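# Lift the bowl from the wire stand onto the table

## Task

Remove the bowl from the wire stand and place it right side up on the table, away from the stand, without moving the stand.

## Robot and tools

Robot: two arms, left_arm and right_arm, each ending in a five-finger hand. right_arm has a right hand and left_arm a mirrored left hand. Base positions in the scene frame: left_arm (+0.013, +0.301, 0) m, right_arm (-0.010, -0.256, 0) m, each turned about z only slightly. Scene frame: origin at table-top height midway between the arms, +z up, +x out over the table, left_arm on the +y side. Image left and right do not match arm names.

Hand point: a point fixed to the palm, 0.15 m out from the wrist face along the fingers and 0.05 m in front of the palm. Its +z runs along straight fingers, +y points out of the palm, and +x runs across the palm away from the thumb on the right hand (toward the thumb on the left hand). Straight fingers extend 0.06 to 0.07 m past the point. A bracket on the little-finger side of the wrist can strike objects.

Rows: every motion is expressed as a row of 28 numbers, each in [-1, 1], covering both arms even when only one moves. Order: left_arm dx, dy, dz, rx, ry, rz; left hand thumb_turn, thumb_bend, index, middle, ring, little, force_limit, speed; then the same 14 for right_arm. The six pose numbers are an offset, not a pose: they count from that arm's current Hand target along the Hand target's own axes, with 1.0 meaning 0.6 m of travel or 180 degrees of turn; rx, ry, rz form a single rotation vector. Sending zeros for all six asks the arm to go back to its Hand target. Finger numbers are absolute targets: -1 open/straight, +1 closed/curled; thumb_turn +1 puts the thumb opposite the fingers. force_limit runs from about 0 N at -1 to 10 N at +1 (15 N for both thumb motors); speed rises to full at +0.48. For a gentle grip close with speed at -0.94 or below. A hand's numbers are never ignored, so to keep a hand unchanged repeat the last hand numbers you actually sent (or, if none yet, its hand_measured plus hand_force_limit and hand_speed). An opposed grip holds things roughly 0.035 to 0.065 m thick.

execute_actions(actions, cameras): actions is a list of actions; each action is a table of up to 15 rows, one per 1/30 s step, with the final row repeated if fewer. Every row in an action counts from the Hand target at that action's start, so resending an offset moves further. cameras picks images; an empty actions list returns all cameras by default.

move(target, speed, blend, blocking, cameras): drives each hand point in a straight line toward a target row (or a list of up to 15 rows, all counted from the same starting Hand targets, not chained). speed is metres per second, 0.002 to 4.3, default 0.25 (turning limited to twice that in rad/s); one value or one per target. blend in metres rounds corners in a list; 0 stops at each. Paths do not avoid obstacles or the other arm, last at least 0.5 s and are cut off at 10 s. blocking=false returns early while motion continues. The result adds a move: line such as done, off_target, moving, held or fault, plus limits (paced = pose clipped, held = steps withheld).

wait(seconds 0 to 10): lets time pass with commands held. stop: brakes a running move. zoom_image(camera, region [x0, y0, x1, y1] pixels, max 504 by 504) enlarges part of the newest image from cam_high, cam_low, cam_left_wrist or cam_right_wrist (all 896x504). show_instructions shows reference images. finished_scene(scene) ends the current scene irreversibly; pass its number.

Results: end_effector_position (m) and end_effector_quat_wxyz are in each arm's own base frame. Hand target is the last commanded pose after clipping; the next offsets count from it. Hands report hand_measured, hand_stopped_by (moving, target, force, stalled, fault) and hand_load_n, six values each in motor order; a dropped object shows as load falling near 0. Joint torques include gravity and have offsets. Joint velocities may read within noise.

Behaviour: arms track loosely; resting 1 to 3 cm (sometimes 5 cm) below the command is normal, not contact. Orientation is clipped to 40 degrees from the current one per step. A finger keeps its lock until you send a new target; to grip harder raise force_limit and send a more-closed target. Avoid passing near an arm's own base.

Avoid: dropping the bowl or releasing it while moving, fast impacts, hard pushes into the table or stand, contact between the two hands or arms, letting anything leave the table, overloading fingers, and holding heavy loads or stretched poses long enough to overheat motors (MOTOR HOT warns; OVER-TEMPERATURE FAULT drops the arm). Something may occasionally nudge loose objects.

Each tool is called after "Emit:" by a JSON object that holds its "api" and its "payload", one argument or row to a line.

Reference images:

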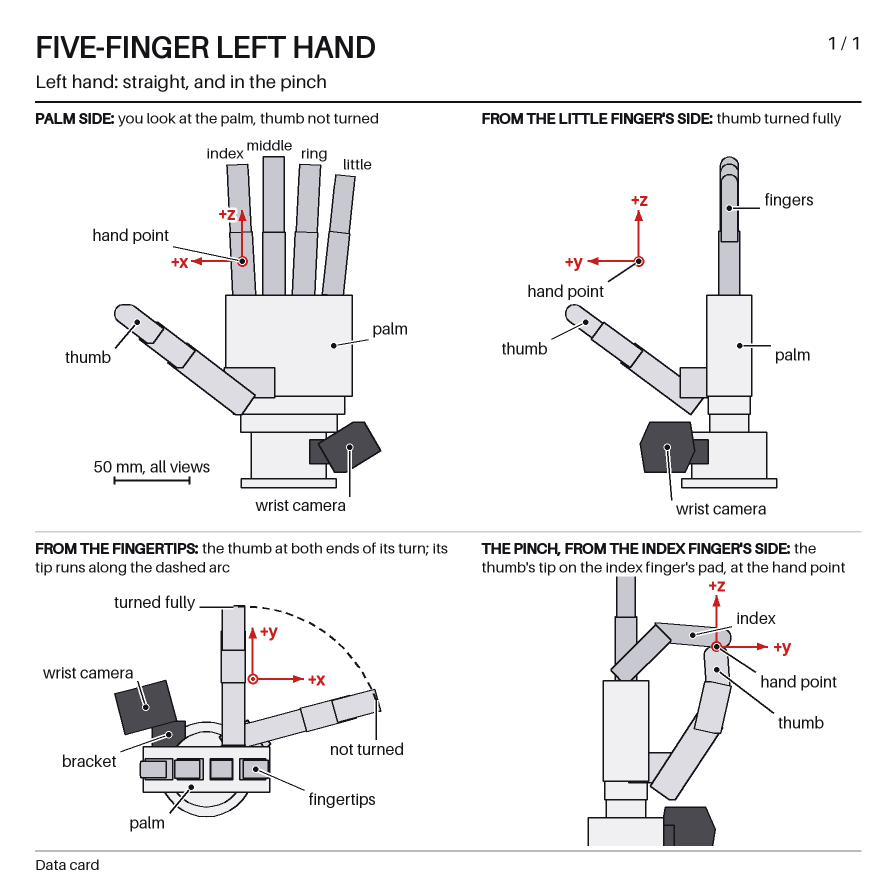

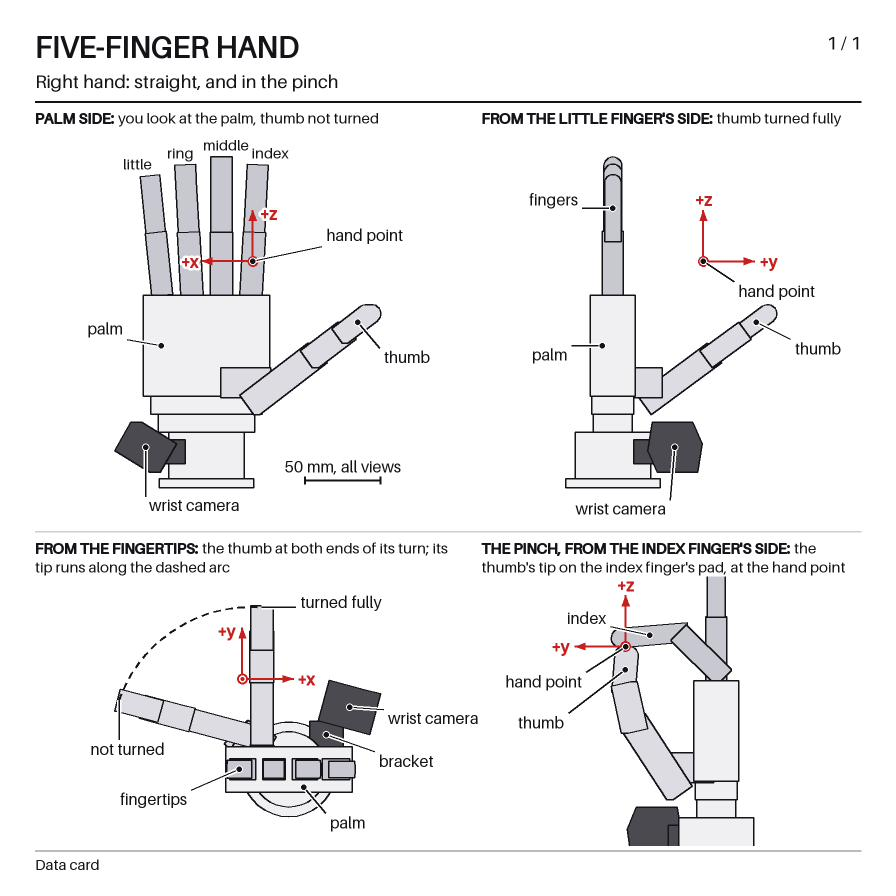

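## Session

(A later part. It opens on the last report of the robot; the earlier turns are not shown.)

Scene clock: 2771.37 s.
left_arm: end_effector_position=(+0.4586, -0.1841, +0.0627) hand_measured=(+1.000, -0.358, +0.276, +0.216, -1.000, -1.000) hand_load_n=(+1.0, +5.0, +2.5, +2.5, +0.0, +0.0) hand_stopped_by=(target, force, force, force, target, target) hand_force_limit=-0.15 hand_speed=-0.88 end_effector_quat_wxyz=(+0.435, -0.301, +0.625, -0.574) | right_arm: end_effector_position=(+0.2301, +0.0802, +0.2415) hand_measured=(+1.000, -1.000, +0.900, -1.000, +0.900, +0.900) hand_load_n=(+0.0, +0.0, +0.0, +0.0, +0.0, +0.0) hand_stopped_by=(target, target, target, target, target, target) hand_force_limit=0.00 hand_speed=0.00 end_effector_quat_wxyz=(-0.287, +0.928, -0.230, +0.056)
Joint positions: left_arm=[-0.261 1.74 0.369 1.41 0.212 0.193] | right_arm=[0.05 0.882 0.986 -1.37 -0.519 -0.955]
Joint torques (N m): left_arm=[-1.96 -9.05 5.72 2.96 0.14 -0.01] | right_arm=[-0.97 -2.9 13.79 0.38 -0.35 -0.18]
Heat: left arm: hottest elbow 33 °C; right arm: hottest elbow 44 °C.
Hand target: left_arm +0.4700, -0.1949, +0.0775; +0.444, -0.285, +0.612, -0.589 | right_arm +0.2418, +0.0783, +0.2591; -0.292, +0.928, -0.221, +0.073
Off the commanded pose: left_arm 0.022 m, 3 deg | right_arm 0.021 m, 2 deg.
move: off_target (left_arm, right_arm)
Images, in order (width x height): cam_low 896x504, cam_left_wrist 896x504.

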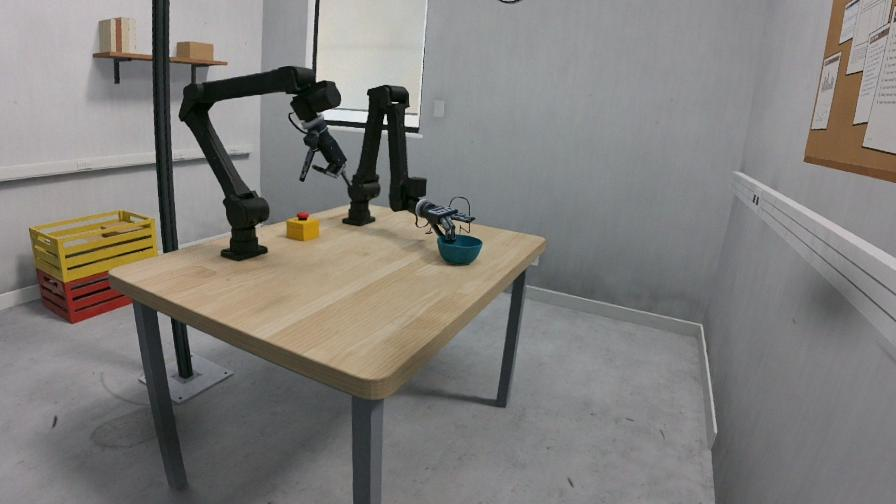

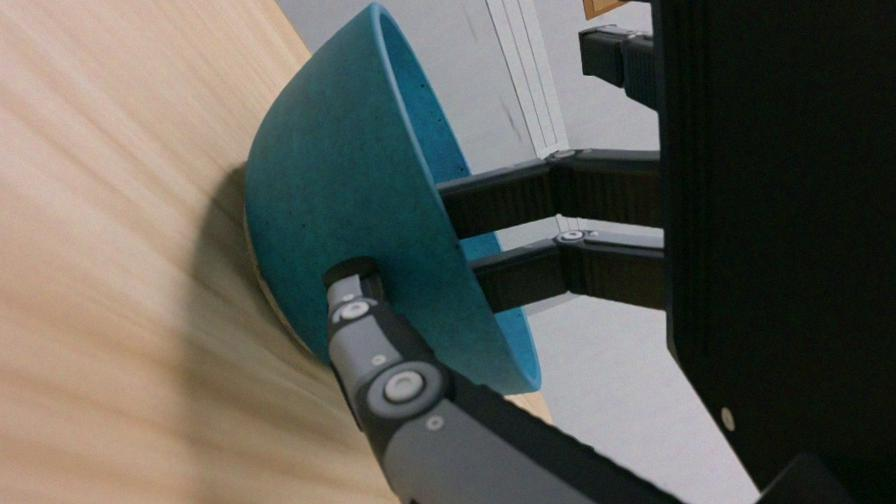

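Emit:
{"api": "move", "payload": {
  "target": [0.0041,0.0195,-0.0018,0,0,0, 1,0.3,0.6,0.6,-1,-1,-0.15,-0.88, 0,0,0,0,0,0, 1,-1,0.9,-1,0.9,0.9,0,0],
  "speed": 0.04,
  "cameras": ["cam_low","cam_left_wrist"]
}}

Emit:
{"api": "zoom_image", "payload": {
  "camera": "cam_low",
  "region": [410, 200, 500, 280]
}}

Scene clock: 2787.27 s.
left_arm: end_effector_position=(+0.4625, -0.1855, +0.0619) hand_measured=(+1.000, -0.358, +0.276, +0.216, -1.000, -1.000) hand_load_n=(+0.5, +3.5, +3.5, +4.0, +0.0, +0.0) hand_stopped_by=(target, force, force, force, target, target) hand_force_limit=-0.15 hand_speed=-0.88 end_effector_quat_wxyz=(+0.442, -0.295, +0.616, -0.581) | right_arm: end_effector_position=(+0.2301, +0.0802, +0.2415) hand_measured=(+1.000, -1.000, +0.900, -1.000, +0.900, +0.900) hand_load_n=(+0.0, +0.5, +0.0, +0.0, +0.0, +0.0) hand_stopped_by=(target, target, target, target, target, target) hand_force_limit=0.00 hand_speed=0.00 end_effector_quat_wxyz=(-0.287, +0.928, -0.230, +0.056)
Joint positions: left_arm=[-0.261 1.787 0.378 1.478 0.213 0.19] | right_arm=[0.05 0.882 0.986 -1.37 -0.519 -0.955]
Joint torques (N m): left_arm=[-1.96 -8.29 4.96 2.41 0.11 0.02] | right_arm=[-1.55 -2.73 13.79 0.39 -0.38 -0.2]
Heat: left arm: hottest elbow 32 °C; right arm: hottest elbow 44 °C.
Hand target: left_arm +0.4700, -0.1949, +0.0654; +0.444, -0.285, +0.612, -0.589 | right_arm +0.2418, +0.0783, +0.2591; -0.292, +0.928, -0.221, +0.073
Off the commanded pose: left_arm 0.013 m, 2 deg | right_arm 0.021 m, 2 deg.
move: off_target (left_arm, right_arm)
Images, in order (width x height): cam_low 896x504, cam_left_wrist 896x504.

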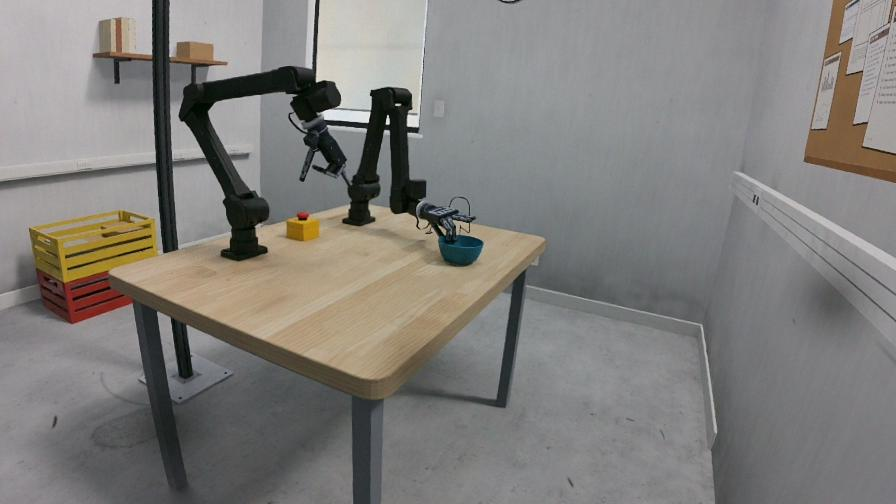

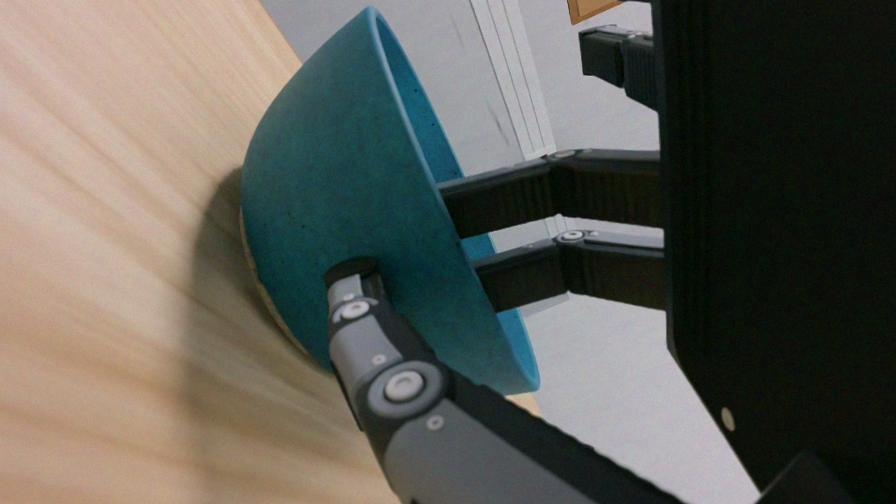

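Scaled by 5.600 from the camera's 896x504 image, which has a finer 1280x720 frame.

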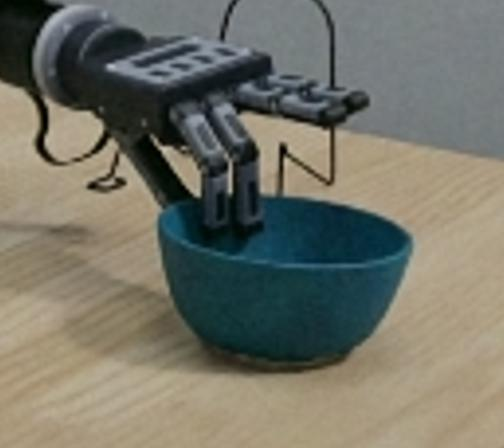

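Emit:
{"api": "move", "payload": {
  "target": [0,0,0,0,0,0, 1,-0.6,0.276,0.216,-1,-1,-0.15,-0.93, 0,0,0,0,0,0, 1,-1,0.9,-1,0.9,0.9,0,0],
  "speed": 0.04,
  "cameras": ["cam_low","cam_left_wrist"]
}}

Emit:
{"api": "zoom_image", "payload": {
  "camera": "cam_low",
  "region": [410, 200, 500, 280]
}}

Scene clock: 2807.50 s.
left_arm: end_effector_position=(+0.4638, -0.1863, +0.0593) hand_measured=(+1.000, -0.600, +0.276, +0.216, -1.000, -1.000) hand_load_n=(+0.0, +0.0, +0.0, +0.0, +0.0, +0.0) hand_stopped_by=(target, target, target, target, target, target) hand_force_limit=-0.15 hand_speed=-0.93 end_effector_quat_wxyz=(+0.441, -0.295, +0.617, -0.581) | right_arm: end_effector_position=(+0.2301, +0.0802, +0.2415) hand_measured=(+1.000, -1.000, +0.900, -1.000, +0.900, +0.900) hand_load_n=(+0.0, +0.0, +0.0, +0.0, +0.0, +0.0) hand_stopped_by=(target, target, target, target, target, target) hand_force_limit=0.00 hand_speed=0.00 end_effector_quat_wxyz=(-0.287, +0.928, -0.230, +0.056)
Joint positions: left_arm=[-0.262 1.796 0.383 1.479 0.213 0.19] | right_arm=[0.05 0.882 0.986 -1.37 -0.519 -0.955]
Joint torques (N m): left_arm=[-1.9 -8.88 4.52 2.41 0.1 0.02] | right_arm=[-1.08 -2.43 13.96 0.36 -0.3 -0.19]
Heat: left arm: hottest elbow 31 °C; right arm: hottest elbow 44 °C.
Hand target: left_arm +0.4701, -0.1949, +0.0656; +0.444, -0.285, +0.612, -0.589 | right_arm +0.2418, +0.0783, +0.2591; -0.292, +0.928, -0.221, +0.073
Off the commanded pose: left_arm 0.012 m, 2 deg | right_arm 0.021 m, 2 deg.
move: off_target (left_arm, right_arm)
Images, in order (width x height): cam_low 896x504, cam_left_wrist 896x504.

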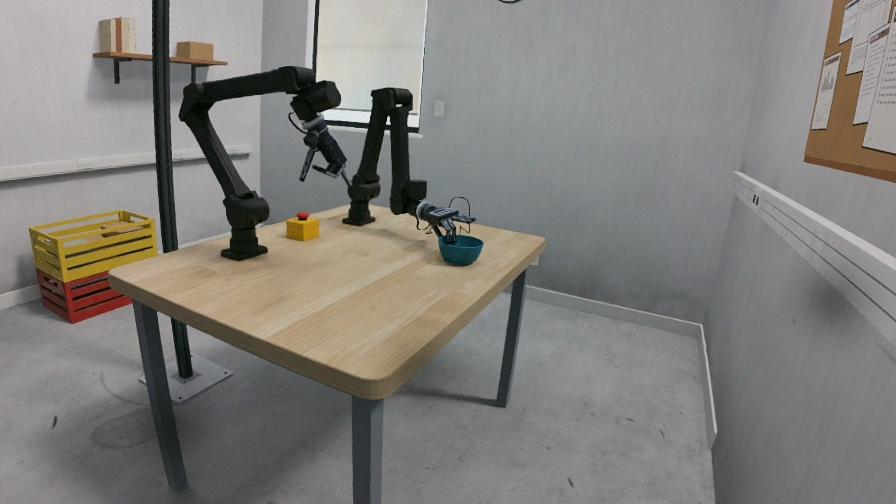

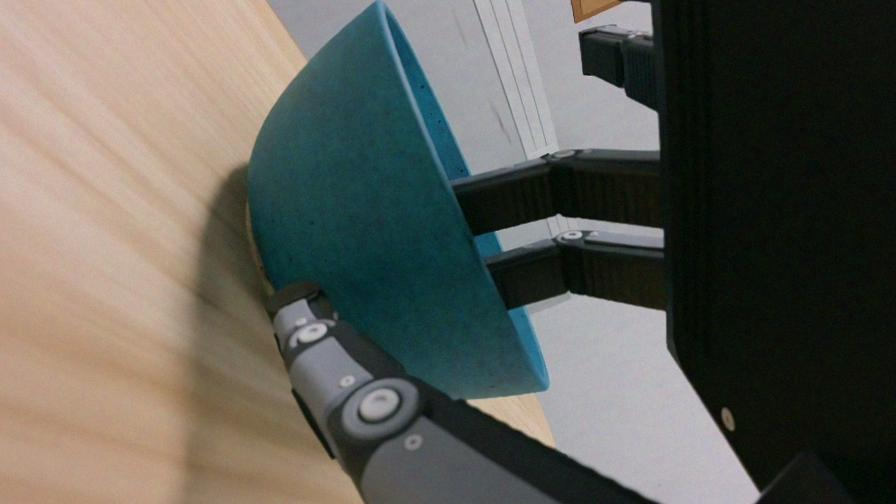

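Scaled by 5.600 from the camera's 896x504 image, which has a finer 1280x720 frame.

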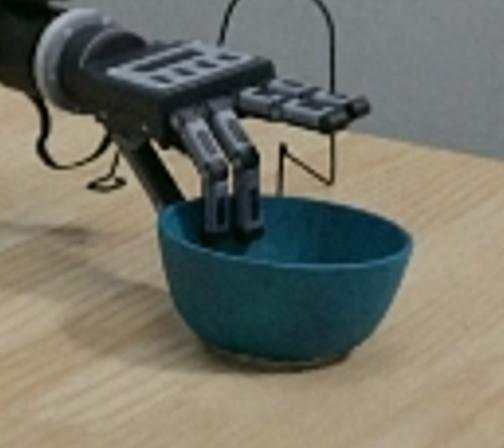

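Emit:
{"api": "move", "payload": {
  "target": [0,0,0,0,0,0, 1,-1,-1,-1,-1,-1,-0.15,-0.6, 0,0,0,0,0,0, 1,-1,0.9,-1,0.9,0.9,0,0],
  "speed": 0.04,
  "cameras": ["cam_high","cam_low","cam_left_wrist"]
}}

Emit:
{"api": "zoom_image", "payload": {
  "camera": "cam_high",
  "region": [420, 150, 670, 400]
}}

Scene clock: 2817.43 s.
left_arm: end_effector_position=(+0.4638, -0.1863, +0.0593) hand_measured=(+1.000, -1.000, -1.000, -1.000, -1.000, -1.000) hand_load_n=(+0.5, +0.0, +0.0, +0.0, +0.0, -0.5) hand_stopped_by=(target, target, target, target, target, target) hand_force_limit=-0.15 hand_speed=-0.60 end_effector_quat_wxyz=(+0.441, -0.295, +0.617, -0.581) | right_arm: end_effector_position=(+0.2301, +0.0802, +0.2415) hand_measured=(+1.000, -1.000, +0.900, -1.000, +0.900, +0.900) hand_load_n=(+0.0, +0.0, +0.0, +0.0, +0.0, +0.5) hand_stopped_by=(target, target, target, target, target, target) hand_force_limit=0.00 hand_speed=0.00 end_effector_quat_wxyz=(-0.287, +0.928, -0.230, +0.056)
Joint positions: left_arm=[-0.262 1.796 0.383 1.479 0.213 0.19] | right_arm=[0.05 0.882 0.986 -1.37 -0.519 -0.955]
Joint torques (N m): left_arm=[-1.9 -8.88 4.52 2.4 0.11 0.02] | right_arm=[-0.85 -2.78 13.81 0.4 -0.35 -0.19]
Heat: left arm: hottest elbow 30 °C; right arm: hottest elbow 44 °C.
Hand target: left_arm +0.4701, -0.1949, +0.0656; +0.444, -0.285, +0.612, -0.589 | right_arm +0.2418, +0.0783, +0.2591; -0.292, +0.928, -0.221, +0.073
Off the commanded pose: left_arm 0.012 m, 2 deg | right_arm 0.021 m, 2 deg.
move: off_target (left_arm, right_arm)
Images, in order (width x height): cam_high 896x504, cam_low 896x504, cam_left_wrist 896x504.

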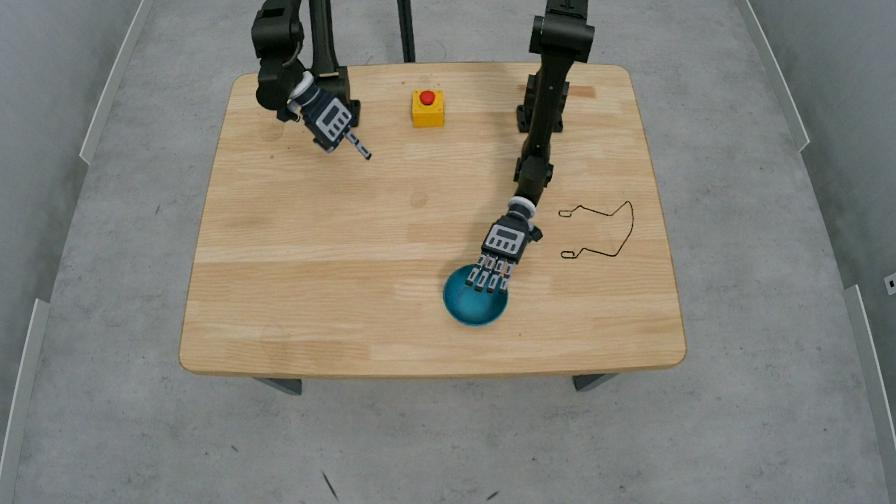

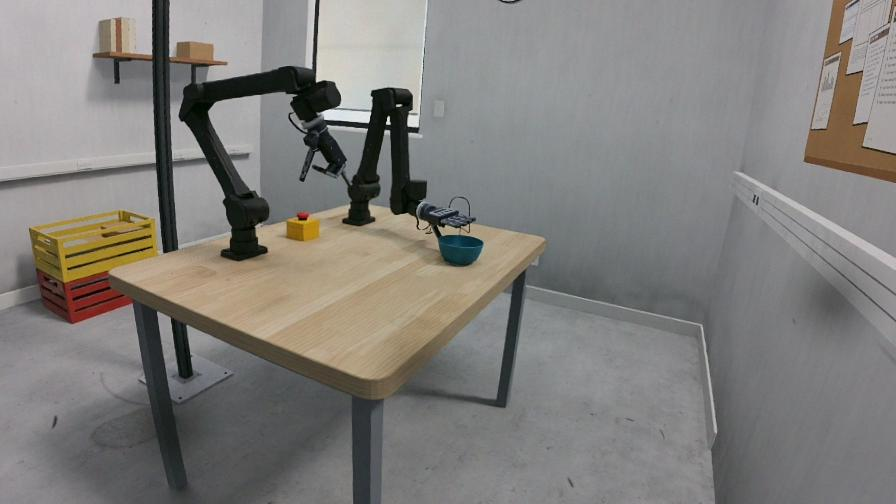

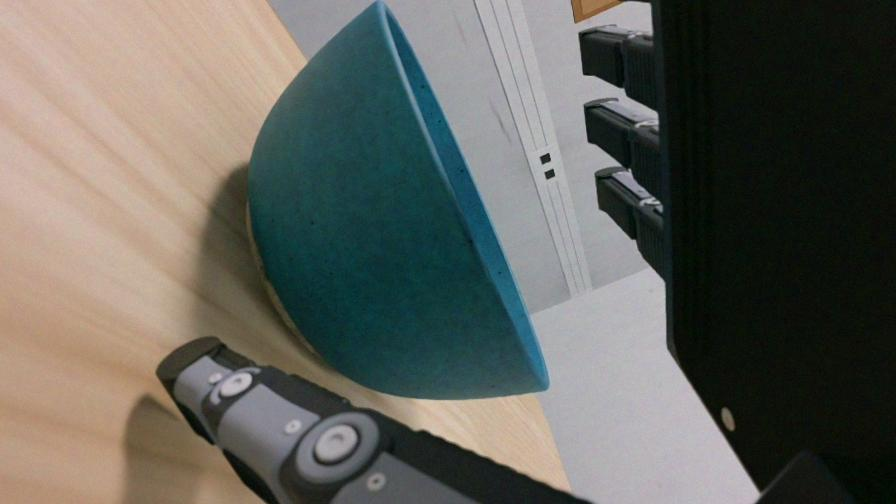

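Scaled by 2.016 from the camera's 896x504 image, which has a finer 1280x720 frame.

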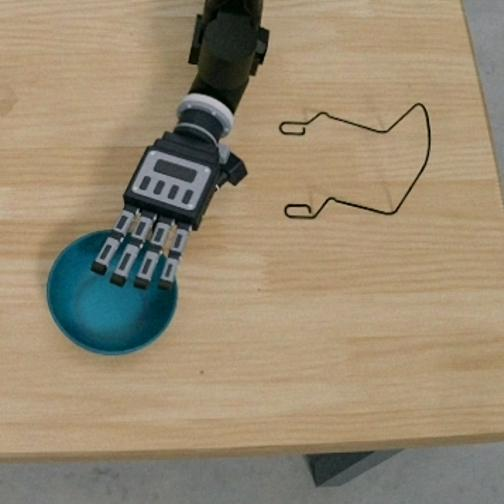

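Emit:
{"api": "move", "payload": {
  "target": [
    [-0.0052,-0.0243,-0.1145,0,0,0, 1,-1,-1,-1,-1,-1,-0.15,-0.6, 0,0,0,0,0,0, 1,-1,0.9,-1,0.9,0.9,0,0],
    [-0.1612,-0.2205,-0.2838,-0.185,-0.054,-0.067, 1,-1,-1,-1,-1,-1,-0.15,-0.6, 0,0,0,0,0,0, 1,-1,0.9,-1,0.9,0.9,0,0],
    [-0.3123,-0.1748,-0.7008,-0.3695,-0.1085,-0.1342, 1,-1,-1,-1,0.9,0.9,-0.15,0, 0,0,0,0,0,0, 1,-1,0.9,-1,0.9,0.9,0,0]
  ],
  "speed": [0.1,0.2,0.2],
  "blend": [0.02,0.04,0],
  "cameras": ["cam_high","cam_low","cam_left_wrist"]
}}

Emit:
{"api": "zoom_image", "payload": {
  "camera": "cam_high",
  "region": [420, 150, 670, 400]
}}

Scene clock: 2991.63 s.
left_arm: end_effector_position=(+0.1588, +0.1358, +0.1480) hand_measured=(+1.000, -1.000, -1.000, -1.000, +0.900, +0.900) hand_load_n=(+0.0, +0.0, +0.0, +0.0, +0.0, +0.0) hand_stopped_by=(target, target, target, target, target, target) hand_force_limit=-0.15 hand_speed=0.00 end_effector_quat_wxyz=(-0.163, +0.685, -0.685, +0.187) | right_arm: end_effector_position=(+0.2301, +0.0802, +0.2415) hand_measured=(+1.000, -1.000, +0.900, -1.000, +0.900, +0.900) hand_load_n=(+0.0, +0.0, +0.0, +0.0, +0.0, +0.0) hand_stopped_by=(target, target, target, target, target, target) hand_force_limit=0.00 hand_speed=0.00 end_effector_quat_wxyz=(-0.287, +0.928, -0.230, +0.056)
Joint positions: left_arm=[0.973 0.811 0.721 -1.211 0.428 0.913] | right_arm=[0.05 0.882 0.986 -1.37 -0.519 -0.955]
Joint torques (N m): left_arm=[0.32 -1.85 13.41 0.21 0.43 0.05] | right_arm=[-0.91 -3.6 13.87 0.31 -0.34 -0.16]
Heat: left arm: hottest elbow 29 °C; right arm: hottest elbow 45 °C.
Hand target: left_arm +0.1652, +0.1504, +0.1692; -0.183, +0.683, -0.683, +0.183 | right_arm +0.2418, +0.0783, +0.2591; -0.292, +0.928, -0.221, +0.073
Off the commanded pose: left_arm 0.026 m, 2 deg | right_arm 0.021 m, 2 deg.
move: off_target (left_arm, right_arm); target 3's new numbers were sent with left_arm's hand 0.027 m and 2 deg from that target
Images, in order (width x height): cam_high 896x504, cam_low 896x504, cam_left_wrist 896x504.

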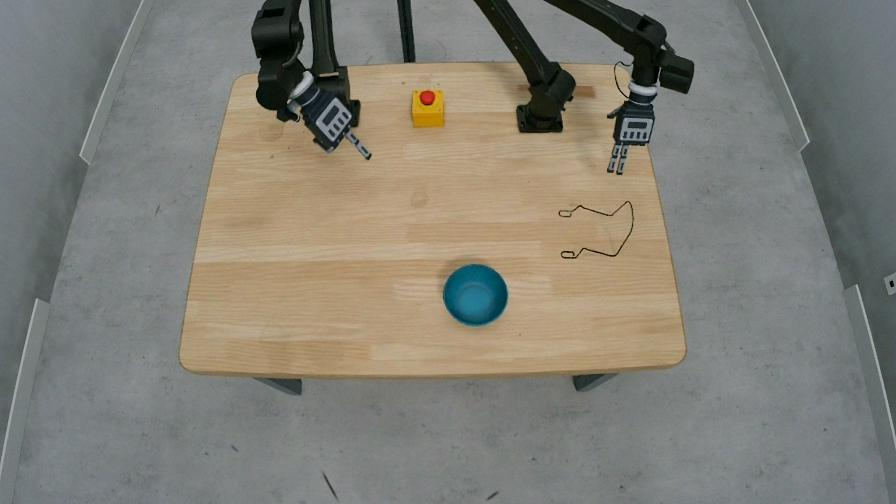

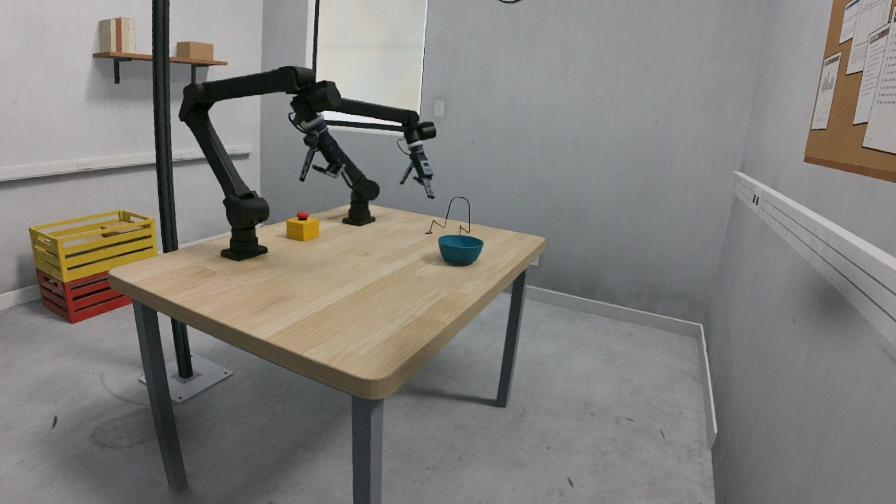

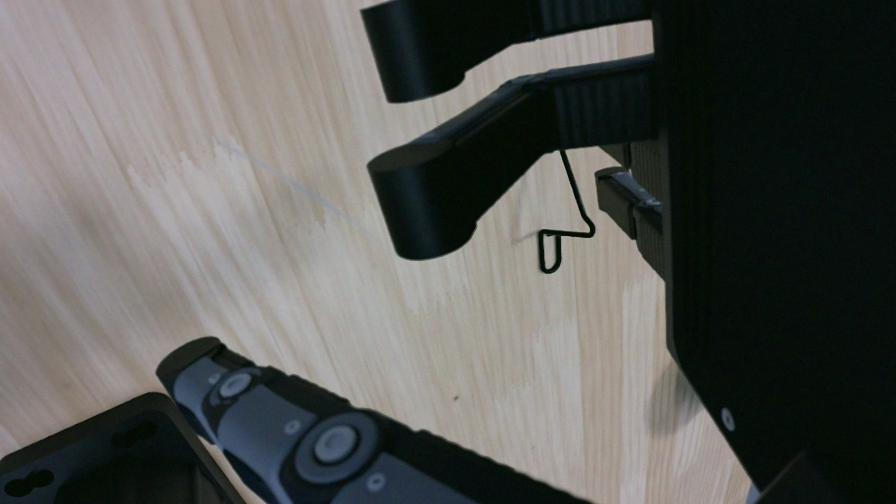

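Scaled by 2.016 from the camera's 896x504 image, which has a finer 1280x720 frame.

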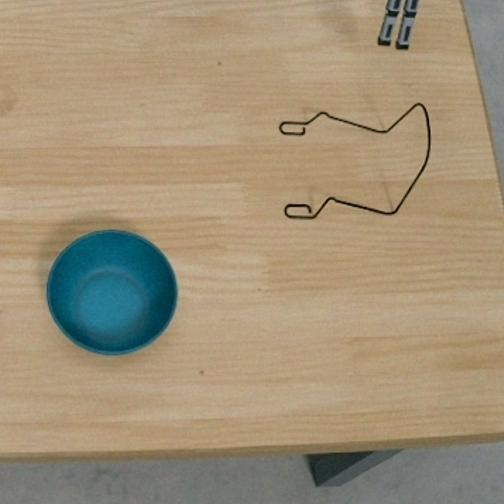

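Emit:
{"api": "move", "payload": {
  "target": [-0.03,0.0563,0.130,0,0,0, 1,-1,-1,-1,0.9,0.9,-0.15,0, 0,0,0,0,0,0, 1,-1,0.9,-1,0.9,0.9,0,0],
  "speed": 0.08,
  "cameras": ["cam_high","cam_low"]
}}

Emit:
{"api": "zoom_image", "payload": {
  "camera": "cam_high",
  "region": [530, 130, 670, 270]
}}

Emit:
{"api": "zoom_image", "payload": {
  "camera": "cam_low",
  "region": [400, 150, 510, 245]
}}

Scene clock: 3013.77 s.
left_arm: end_effector_position=(+0.1752, +0.1634, +0.0868) hand_measured=(+1.000, -1.000, -1.000, -1.000, +0.900, +0.900) hand_load_n=(+0.0, +0.0, +0.0, +0.0, +0.0, +0.5) hand_stopped_by=(target, target, target, target, target, target) hand_force_limit=-0.15 hand_speed=0.00 end_effector_quat_wxyz=(-0.178, +0.682, -0.685, +0.184) | right_arm: end_effector_position=(+0.2301, +0.0802, +0.2415) hand_measured=(+1.000, -1.000, +0.900, -1.000, +0.900, +0.900) hand_load_n=(+0.0, +0.0, +0.0, +0.0, +0.0, +0.0) hand_stopped_by=(target, target, target, target, target, target) hand_force_limit=0.00 hand_speed=0.00 end_effector_quat_wxyz=(-0.287, +0.928, -0.230, +0.056)
Joint positions: left_arm=[0.982 0.935 0.616 -0.954 0.43 0.921] | right_arm=[0.05 0.882 0.986 -1.37 -0.519 -0.955]
Joint torques (N m): left_arm=[0.26 -3.08 7.88 1.36 0.43 0.06] | right_arm=[-0.73 -2.26 13.78 0.17 -0.32 -0.18]
Heat: left arm: hottest elbow 32 °C; right arm: hottest elbow 45 °C.
Hand target: left_arm +0.1750, +0.1683, +0.0846; -0.183, +0.683, -0.683, +0.183 | right_arm +0.2418, +0.0783, +0.2591; -0.292, +0.928, -0.221, +0.073
Off the commanded pose: left_arm 0.005 m, 1 deg | right_arm 0.021 m, 2 deg.
move: off_target (right_arm)
Images, in order (width x height): cam_high 896x504, cam_low 896x504.

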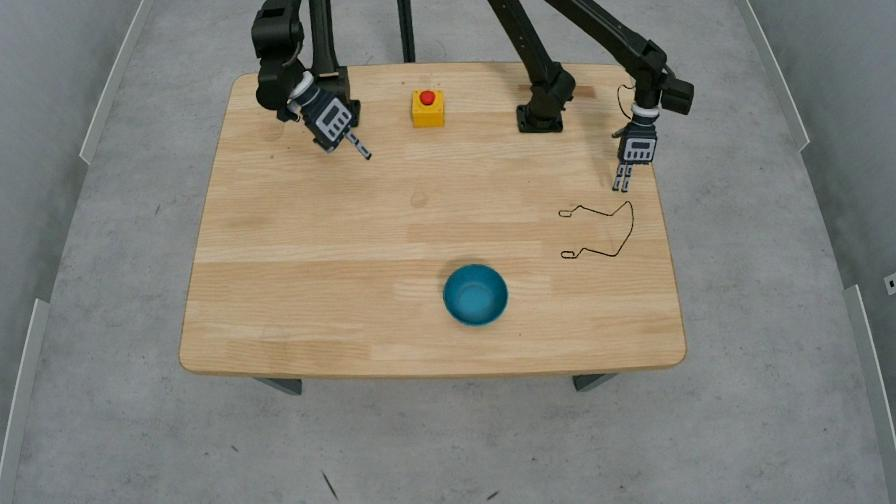

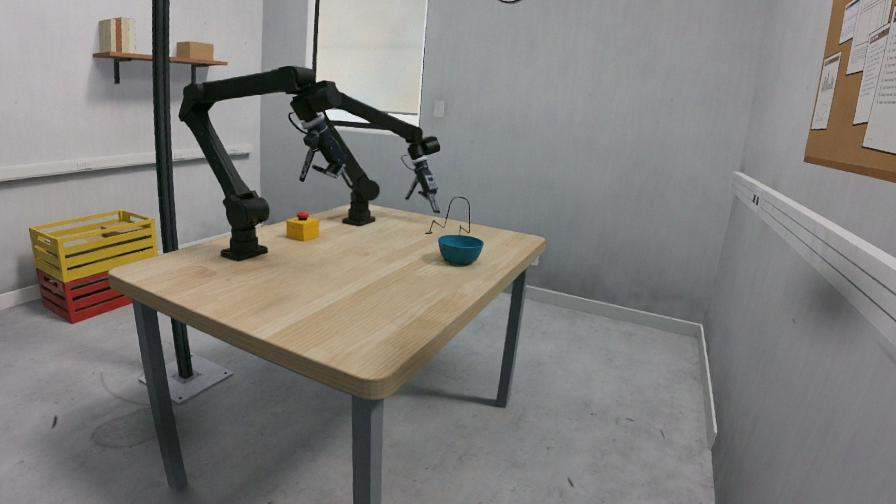

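Scaled by 3.600 from the camera's 896x504 image, which has a finer 1280x720 frame.

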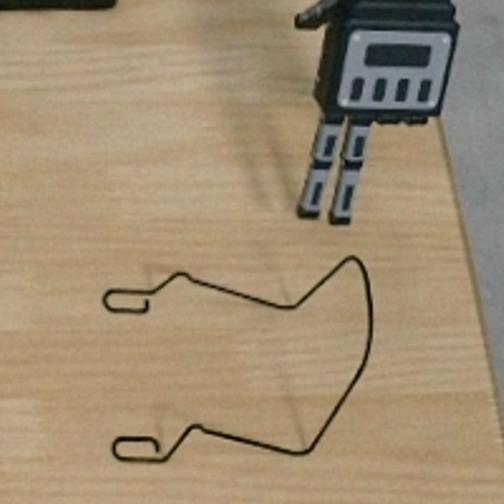

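Scaled by 4.582 from the camera's 896x504 image, which has a finer 1280x720 frame.

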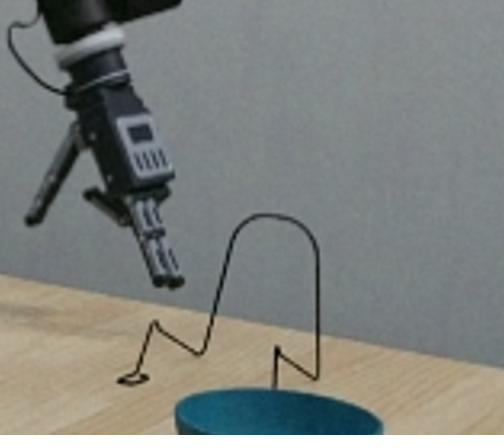

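Emit:
{"api": "move", "payload": {
  "target": [0.0083,0.013,0.056,0,0,0, 1,-1,-1,-1,0.9,0.9,-0.15,0, 0,0,0,0,0,0, 1,-1,0.9,-1,0.9,0.9,0,0],
  "speed": 0.06,
  "cameras": ["cam_high","cam_low"]
}}

Emit:
{"api": "zoom_image", "payload": {
  "camera": "cam_high",
  "region": [530, 130, 670, 270]
}}

Emit:
{"api": "zoom_image", "payload": {
  "camera": "cam_low",
  "region": [400, 150, 510, 245]
}}

Scene clock: 3034.10 s.
left_arm: end_effector_position=(+0.1813, +0.1639, +0.0540) hand_measured=(+1.000, -1.000, -1.000, -1.000, +0.900, +0.900) hand_load_n=(+0.0, +0.0, +0.0, +0.0, +0.5, +0.0) hand_stopped_by=(target, target, target, target, target, target) hand_force_limit=-0.15 hand_speed=0.00 end_effector_quat_wxyz=(-0.182, +0.685, -0.681, +0.183) | right_arm: end_effector_position=(+0.2301, +0.0802, +0.2415) hand_measured=(+1.000, -1.000, +0.900, -1.000, +0.900, +0.900) hand_load_n=(+0.0, +0.0, +0.0, +0.0, +0.0, +0.0) hand_stopped_by=(target, target, target, target, target, target) hand_force_limit=0.00 hand_speed=0.00 end_effector_quat_wxyz=(-0.287, +0.928, -0.230, +0.056)
Joint positions: left_arm=[0.962 0.983 0.549 -0.818 0.421 0.887] | right_arm=[0.05 0.882 0.986 -1.37 -0.519 -0.955]
Joint torques (N m): left_arm=[-1.85 -3.25 7.51 1.26 0.29 -0.05] | right_arm=[-1.08 -3.49 13.94 0.31 -0.36 -0.17]
Heat: left arm: hottest elbow 32 °C; right arm: hottest elbow 45 °C.
Hand target: left_arm +0.1850, +0.1633, +0.0517; -0.183, +0.683, -0.683, +0.183 | right_arm +0.2418, +0.0783, +0.2591; -0.292, +0.928, -0.221, +0.073
Off the commanded pose: left_arm 0.004 m, 0 deg | right_arm 0.021 m, 2 deg.
move: off_target (right_arm)
Images, in order (width x height): cam_high 896x504, cam_low 896x504.

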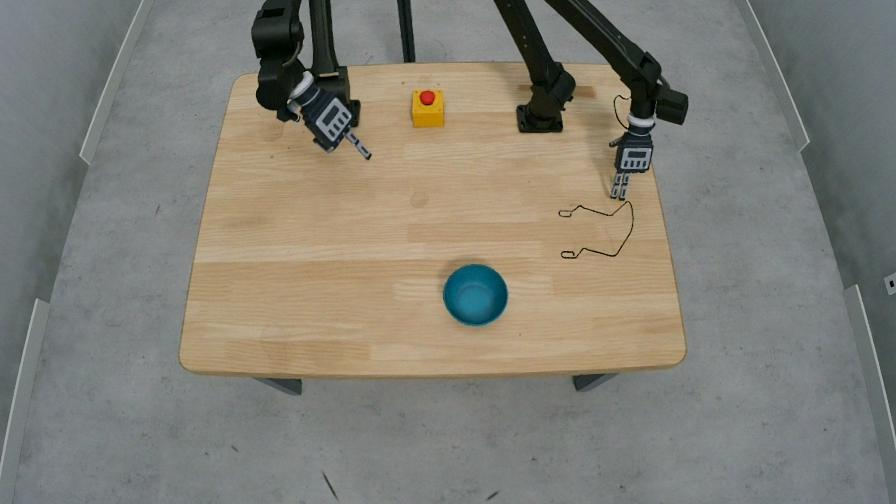

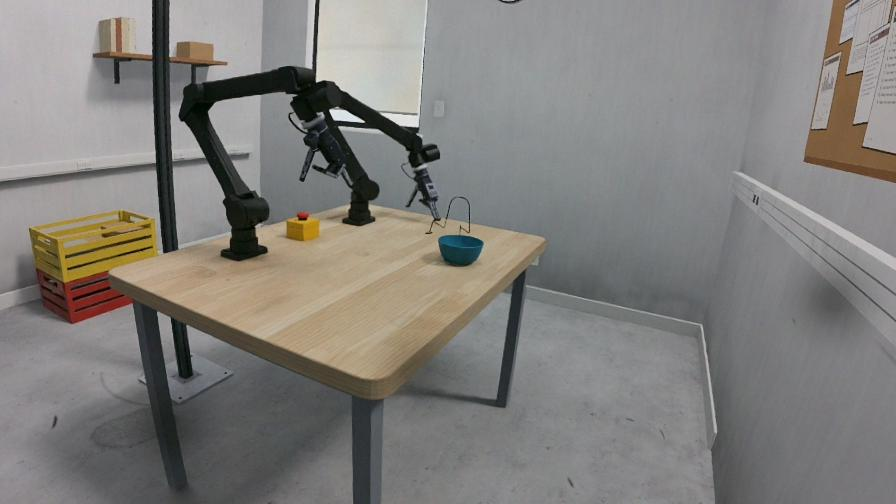

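Scaled by 3.600 from the camera's 896x504 image, which has a finer 1280x720 frame.

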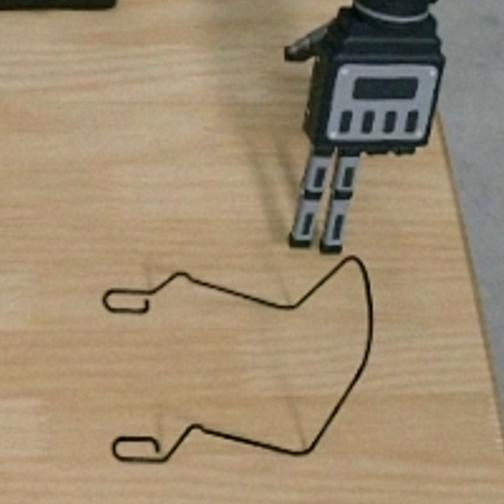

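Scaled by 4.582 from the camera's 896x504 image, which has a finer 1280x720 frame.

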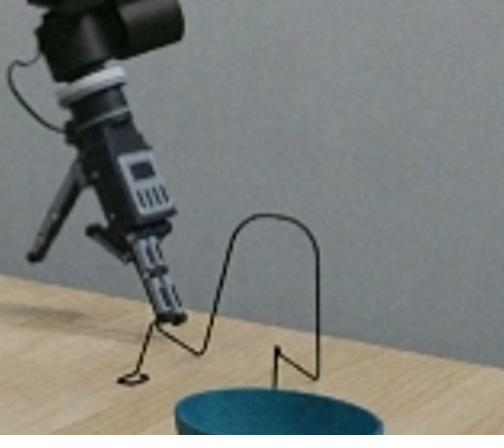

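Emit:
{"api": "move", "payload": {
  "target": [0.0133,-0.0462,0.0267,0,0,0, 1,-1,-1,-1,0.9,0.9,-0.15,0, 0,0,0,0,0,0, 1,-1,0.9,-1,0.9,0.9,0,0],
  "speed": 0.06,
  "cameras": ["cam_high","cam_low"]
}}

Emit:
{"api": "zoom_image", "payload": {
  "camera": "cam_high",
  "region": [530, 130, 670, 270]
}}

Emit:
{"api": "zoom_image", "payload": {
  "camera": "cam_low",
  "region": [400, 150, 510, 245]
}}

Scene clock: 3056.70 s.
left_arm: end_effector_position=(+0.2076, +0.1501, +0.0471) hand_measured=(+1.000, -1.000, -1.000, -1.000, +0.900, +0.900) hand_load_n=(+0.0, +0.0, +0.0, +0.0, +0.0, +0.0) hand_stopped_by=(target, target, target, target, target, target) hand_force_limit=-0.15 hand_speed=0.00 end_effector_quat_wxyz=(-0.173, +0.688, -0.681, +0.183) | right_arm: end_effector_position=(+0.2301, +0.0802, +0.2415) hand_measured=(+1.000, -1.000, +0.900, -1.000, +0.900, +0.900) hand_load_n=(+0.0, +0.0, +0.0, +0.0, +0.0, +0.0) hand_stopped_by=(target, target, target, target, target, target) hand_force_limit=0.00 hand_speed=0.00 end_effector_quat_wxyz=(-0.287, +0.928, -0.230, +0.056)
Joint positions: left_arm=[0.84 1.021 0.549 -0.75 0.379 0.763] | right_arm=[0.05 0.882 0.986 -1.37 -0.519 -0.955]
Joint torques (N m): left_arm=[-1.85 -3.6 9.11 1.37 0.26 -0.07] | right_arm=[-1.03 -2.37 13.61 0.69 -0.34 -0.18]
Heat: left arm: hottest elbow 32 °C; right arm: hottest elbow 45 °C.
Hand target: left_arm +0.2171, +0.1554, +0.0517; -0.183, +0.683, -0.683, +0.183 | right_arm +0.2418, +0.0783, +0.2591; -0.292, +0.928, -0.221, +0.073
Off the commanded pose: left_arm 0.012 m, 1 deg | right_arm 0.021 m, 2 deg.
move: off_target (left_arm, right_arm)
Images, in order (width x height): cam_high 896x504, cam_low 896x504.

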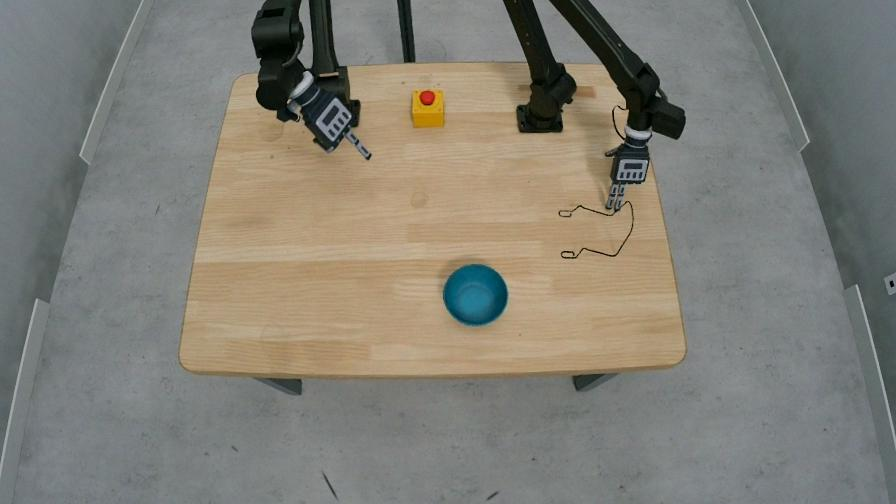

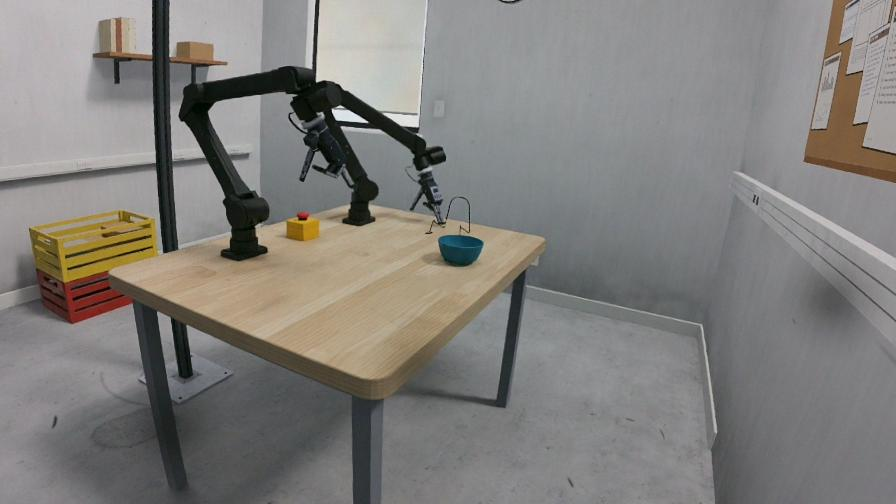

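Scaled by 3.600 from the camera's 896x504 image, which has a finer 1280x720 frame.

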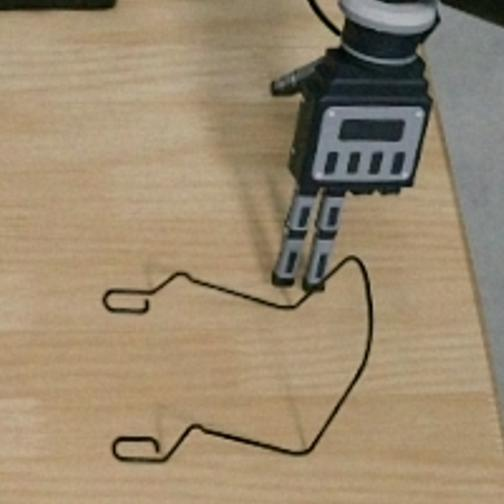

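Scaled by 4.582 from the camera's 896x504 image, which has a finer 1280x720 frame.

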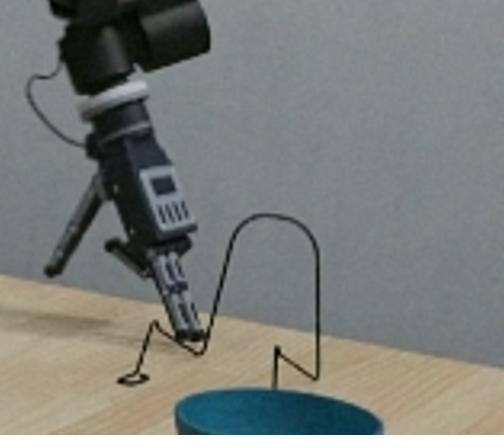

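Emit:
{"api": "move", "payload": {
  "target": [0,-0.0313,0.0123,0,0,0, 1,-1,-1,-1,0.9,0.9,-0.15,0, 0,0,0,0,0,0, 1,-1,0.9,-1,0.9,0.9,0,0],
  "speed": 0.05,
  "cameras": ["cam_high","cam_low"]
}}

Emit:
{"api": "zoom_image", "payload": {
  "camera": "cam_high",
  "region": [530, 150, 670, 290]
}}

Emit:
{"api": "zoom_image", "payload": {
  "camera": "cam_low",
  "region": [400, 150, 510, 245]
}}

Scene clock: 3072.20 s.
left_arm: end_effector_position=(+0.2177, +0.1432, +0.0429) hand_measured=(+1.000, -1.000, -1.000, -1.000, +0.900, +0.900) hand_load_n=(-0.5, +0.0, -0.5, +0.0, +0.0, +0.0) hand_stopped_by=(target, target, target, target, target, target) hand_force_limit=-0.15 hand_speed=0.00 end_effector_quat_wxyz=(-0.164, +0.691, -0.680, +0.182) | right_arm: end_effector_position=(+0.2301, +0.0802, +0.2415) hand_measured=(+1.000, -1.000, +0.900, -1.000, +0.900, +0.900) hand_load_n=(+0.0, +0.0, +0.0, +0.5, +0.0, +0.0) hand_stopped_by=(target, target, target, target, target, target) hand_force_limit=0.00 hand_speed=0.00 end_effector_quat_wxyz=(-0.287, +0.928, -0.230, +0.056)
Joint positions: left_arm=[0.79 1.048 0.553 -0.728 0.359 0.71] | right_arm=[0.05 0.882 0.986 -1.37 -0.519 -0.955]
Joint torques (N m): left_arm=[-2.2 -3.31 11.32 1.48 0.28 -0.08] | right_arm=[-0.97 -2.78 13.7 0.39 -0.36 -0.18]
Heat: left arm: hottest elbow 32 °C; right arm: hottest elbow 45 °C.
Hand target: left_arm +0.2371, +0.1553, +0.0547; -0.183, +0.683, -0.683, +0.183 | right_arm +0.2418, +0.0783, +0.2591; -0.292, +0.928, -0.221, +0.073
Off the commanded pose: left_arm 0.026 m, 2 deg | right_arm 0.021 m, 2 deg.
move: off_target (left_arm, right_arm)
Images, in order (width x height): cam_high 896x504, cam_low 896x504.

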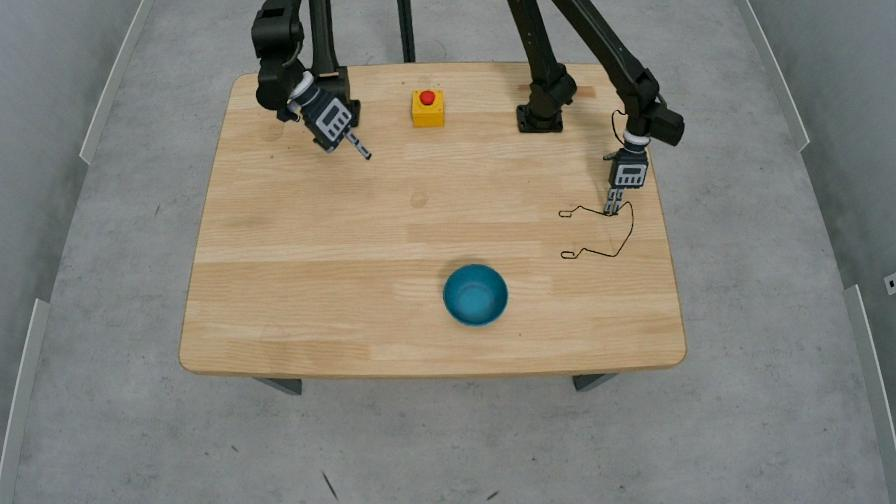

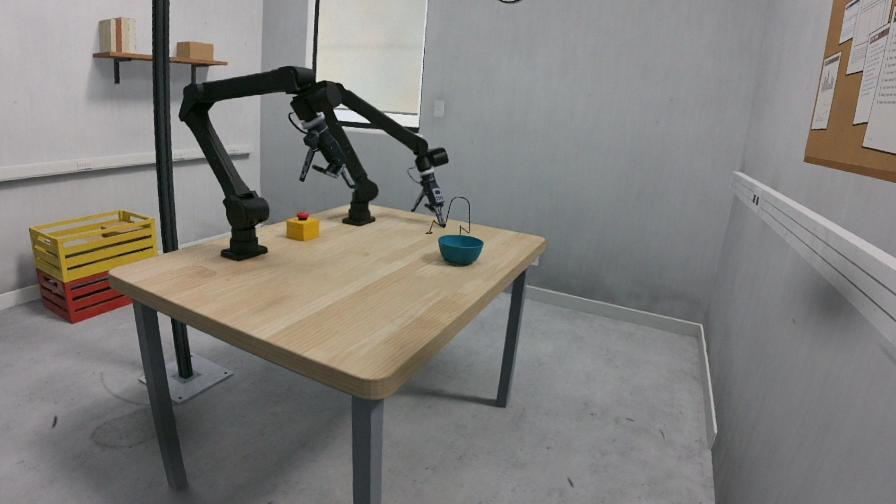

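Scaled by 3.600 from the camera's 896x504 image, which has a finer 1280x720 frame.

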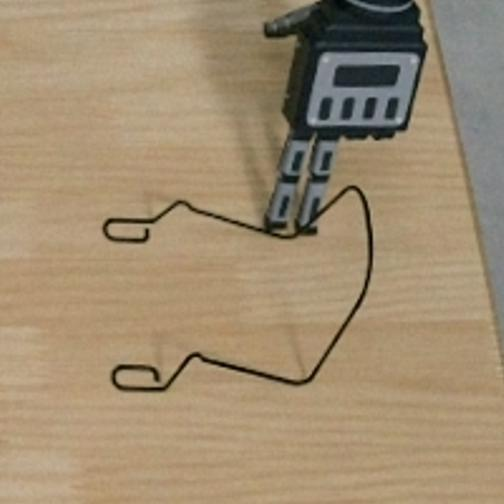

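Scaled by 4.582 from the camera's 896x504 image, which has a finer 1280x720 frame.

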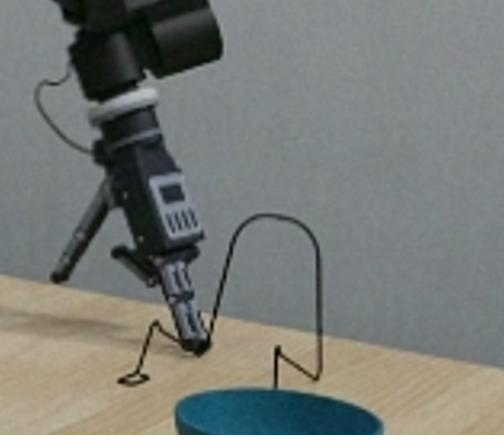

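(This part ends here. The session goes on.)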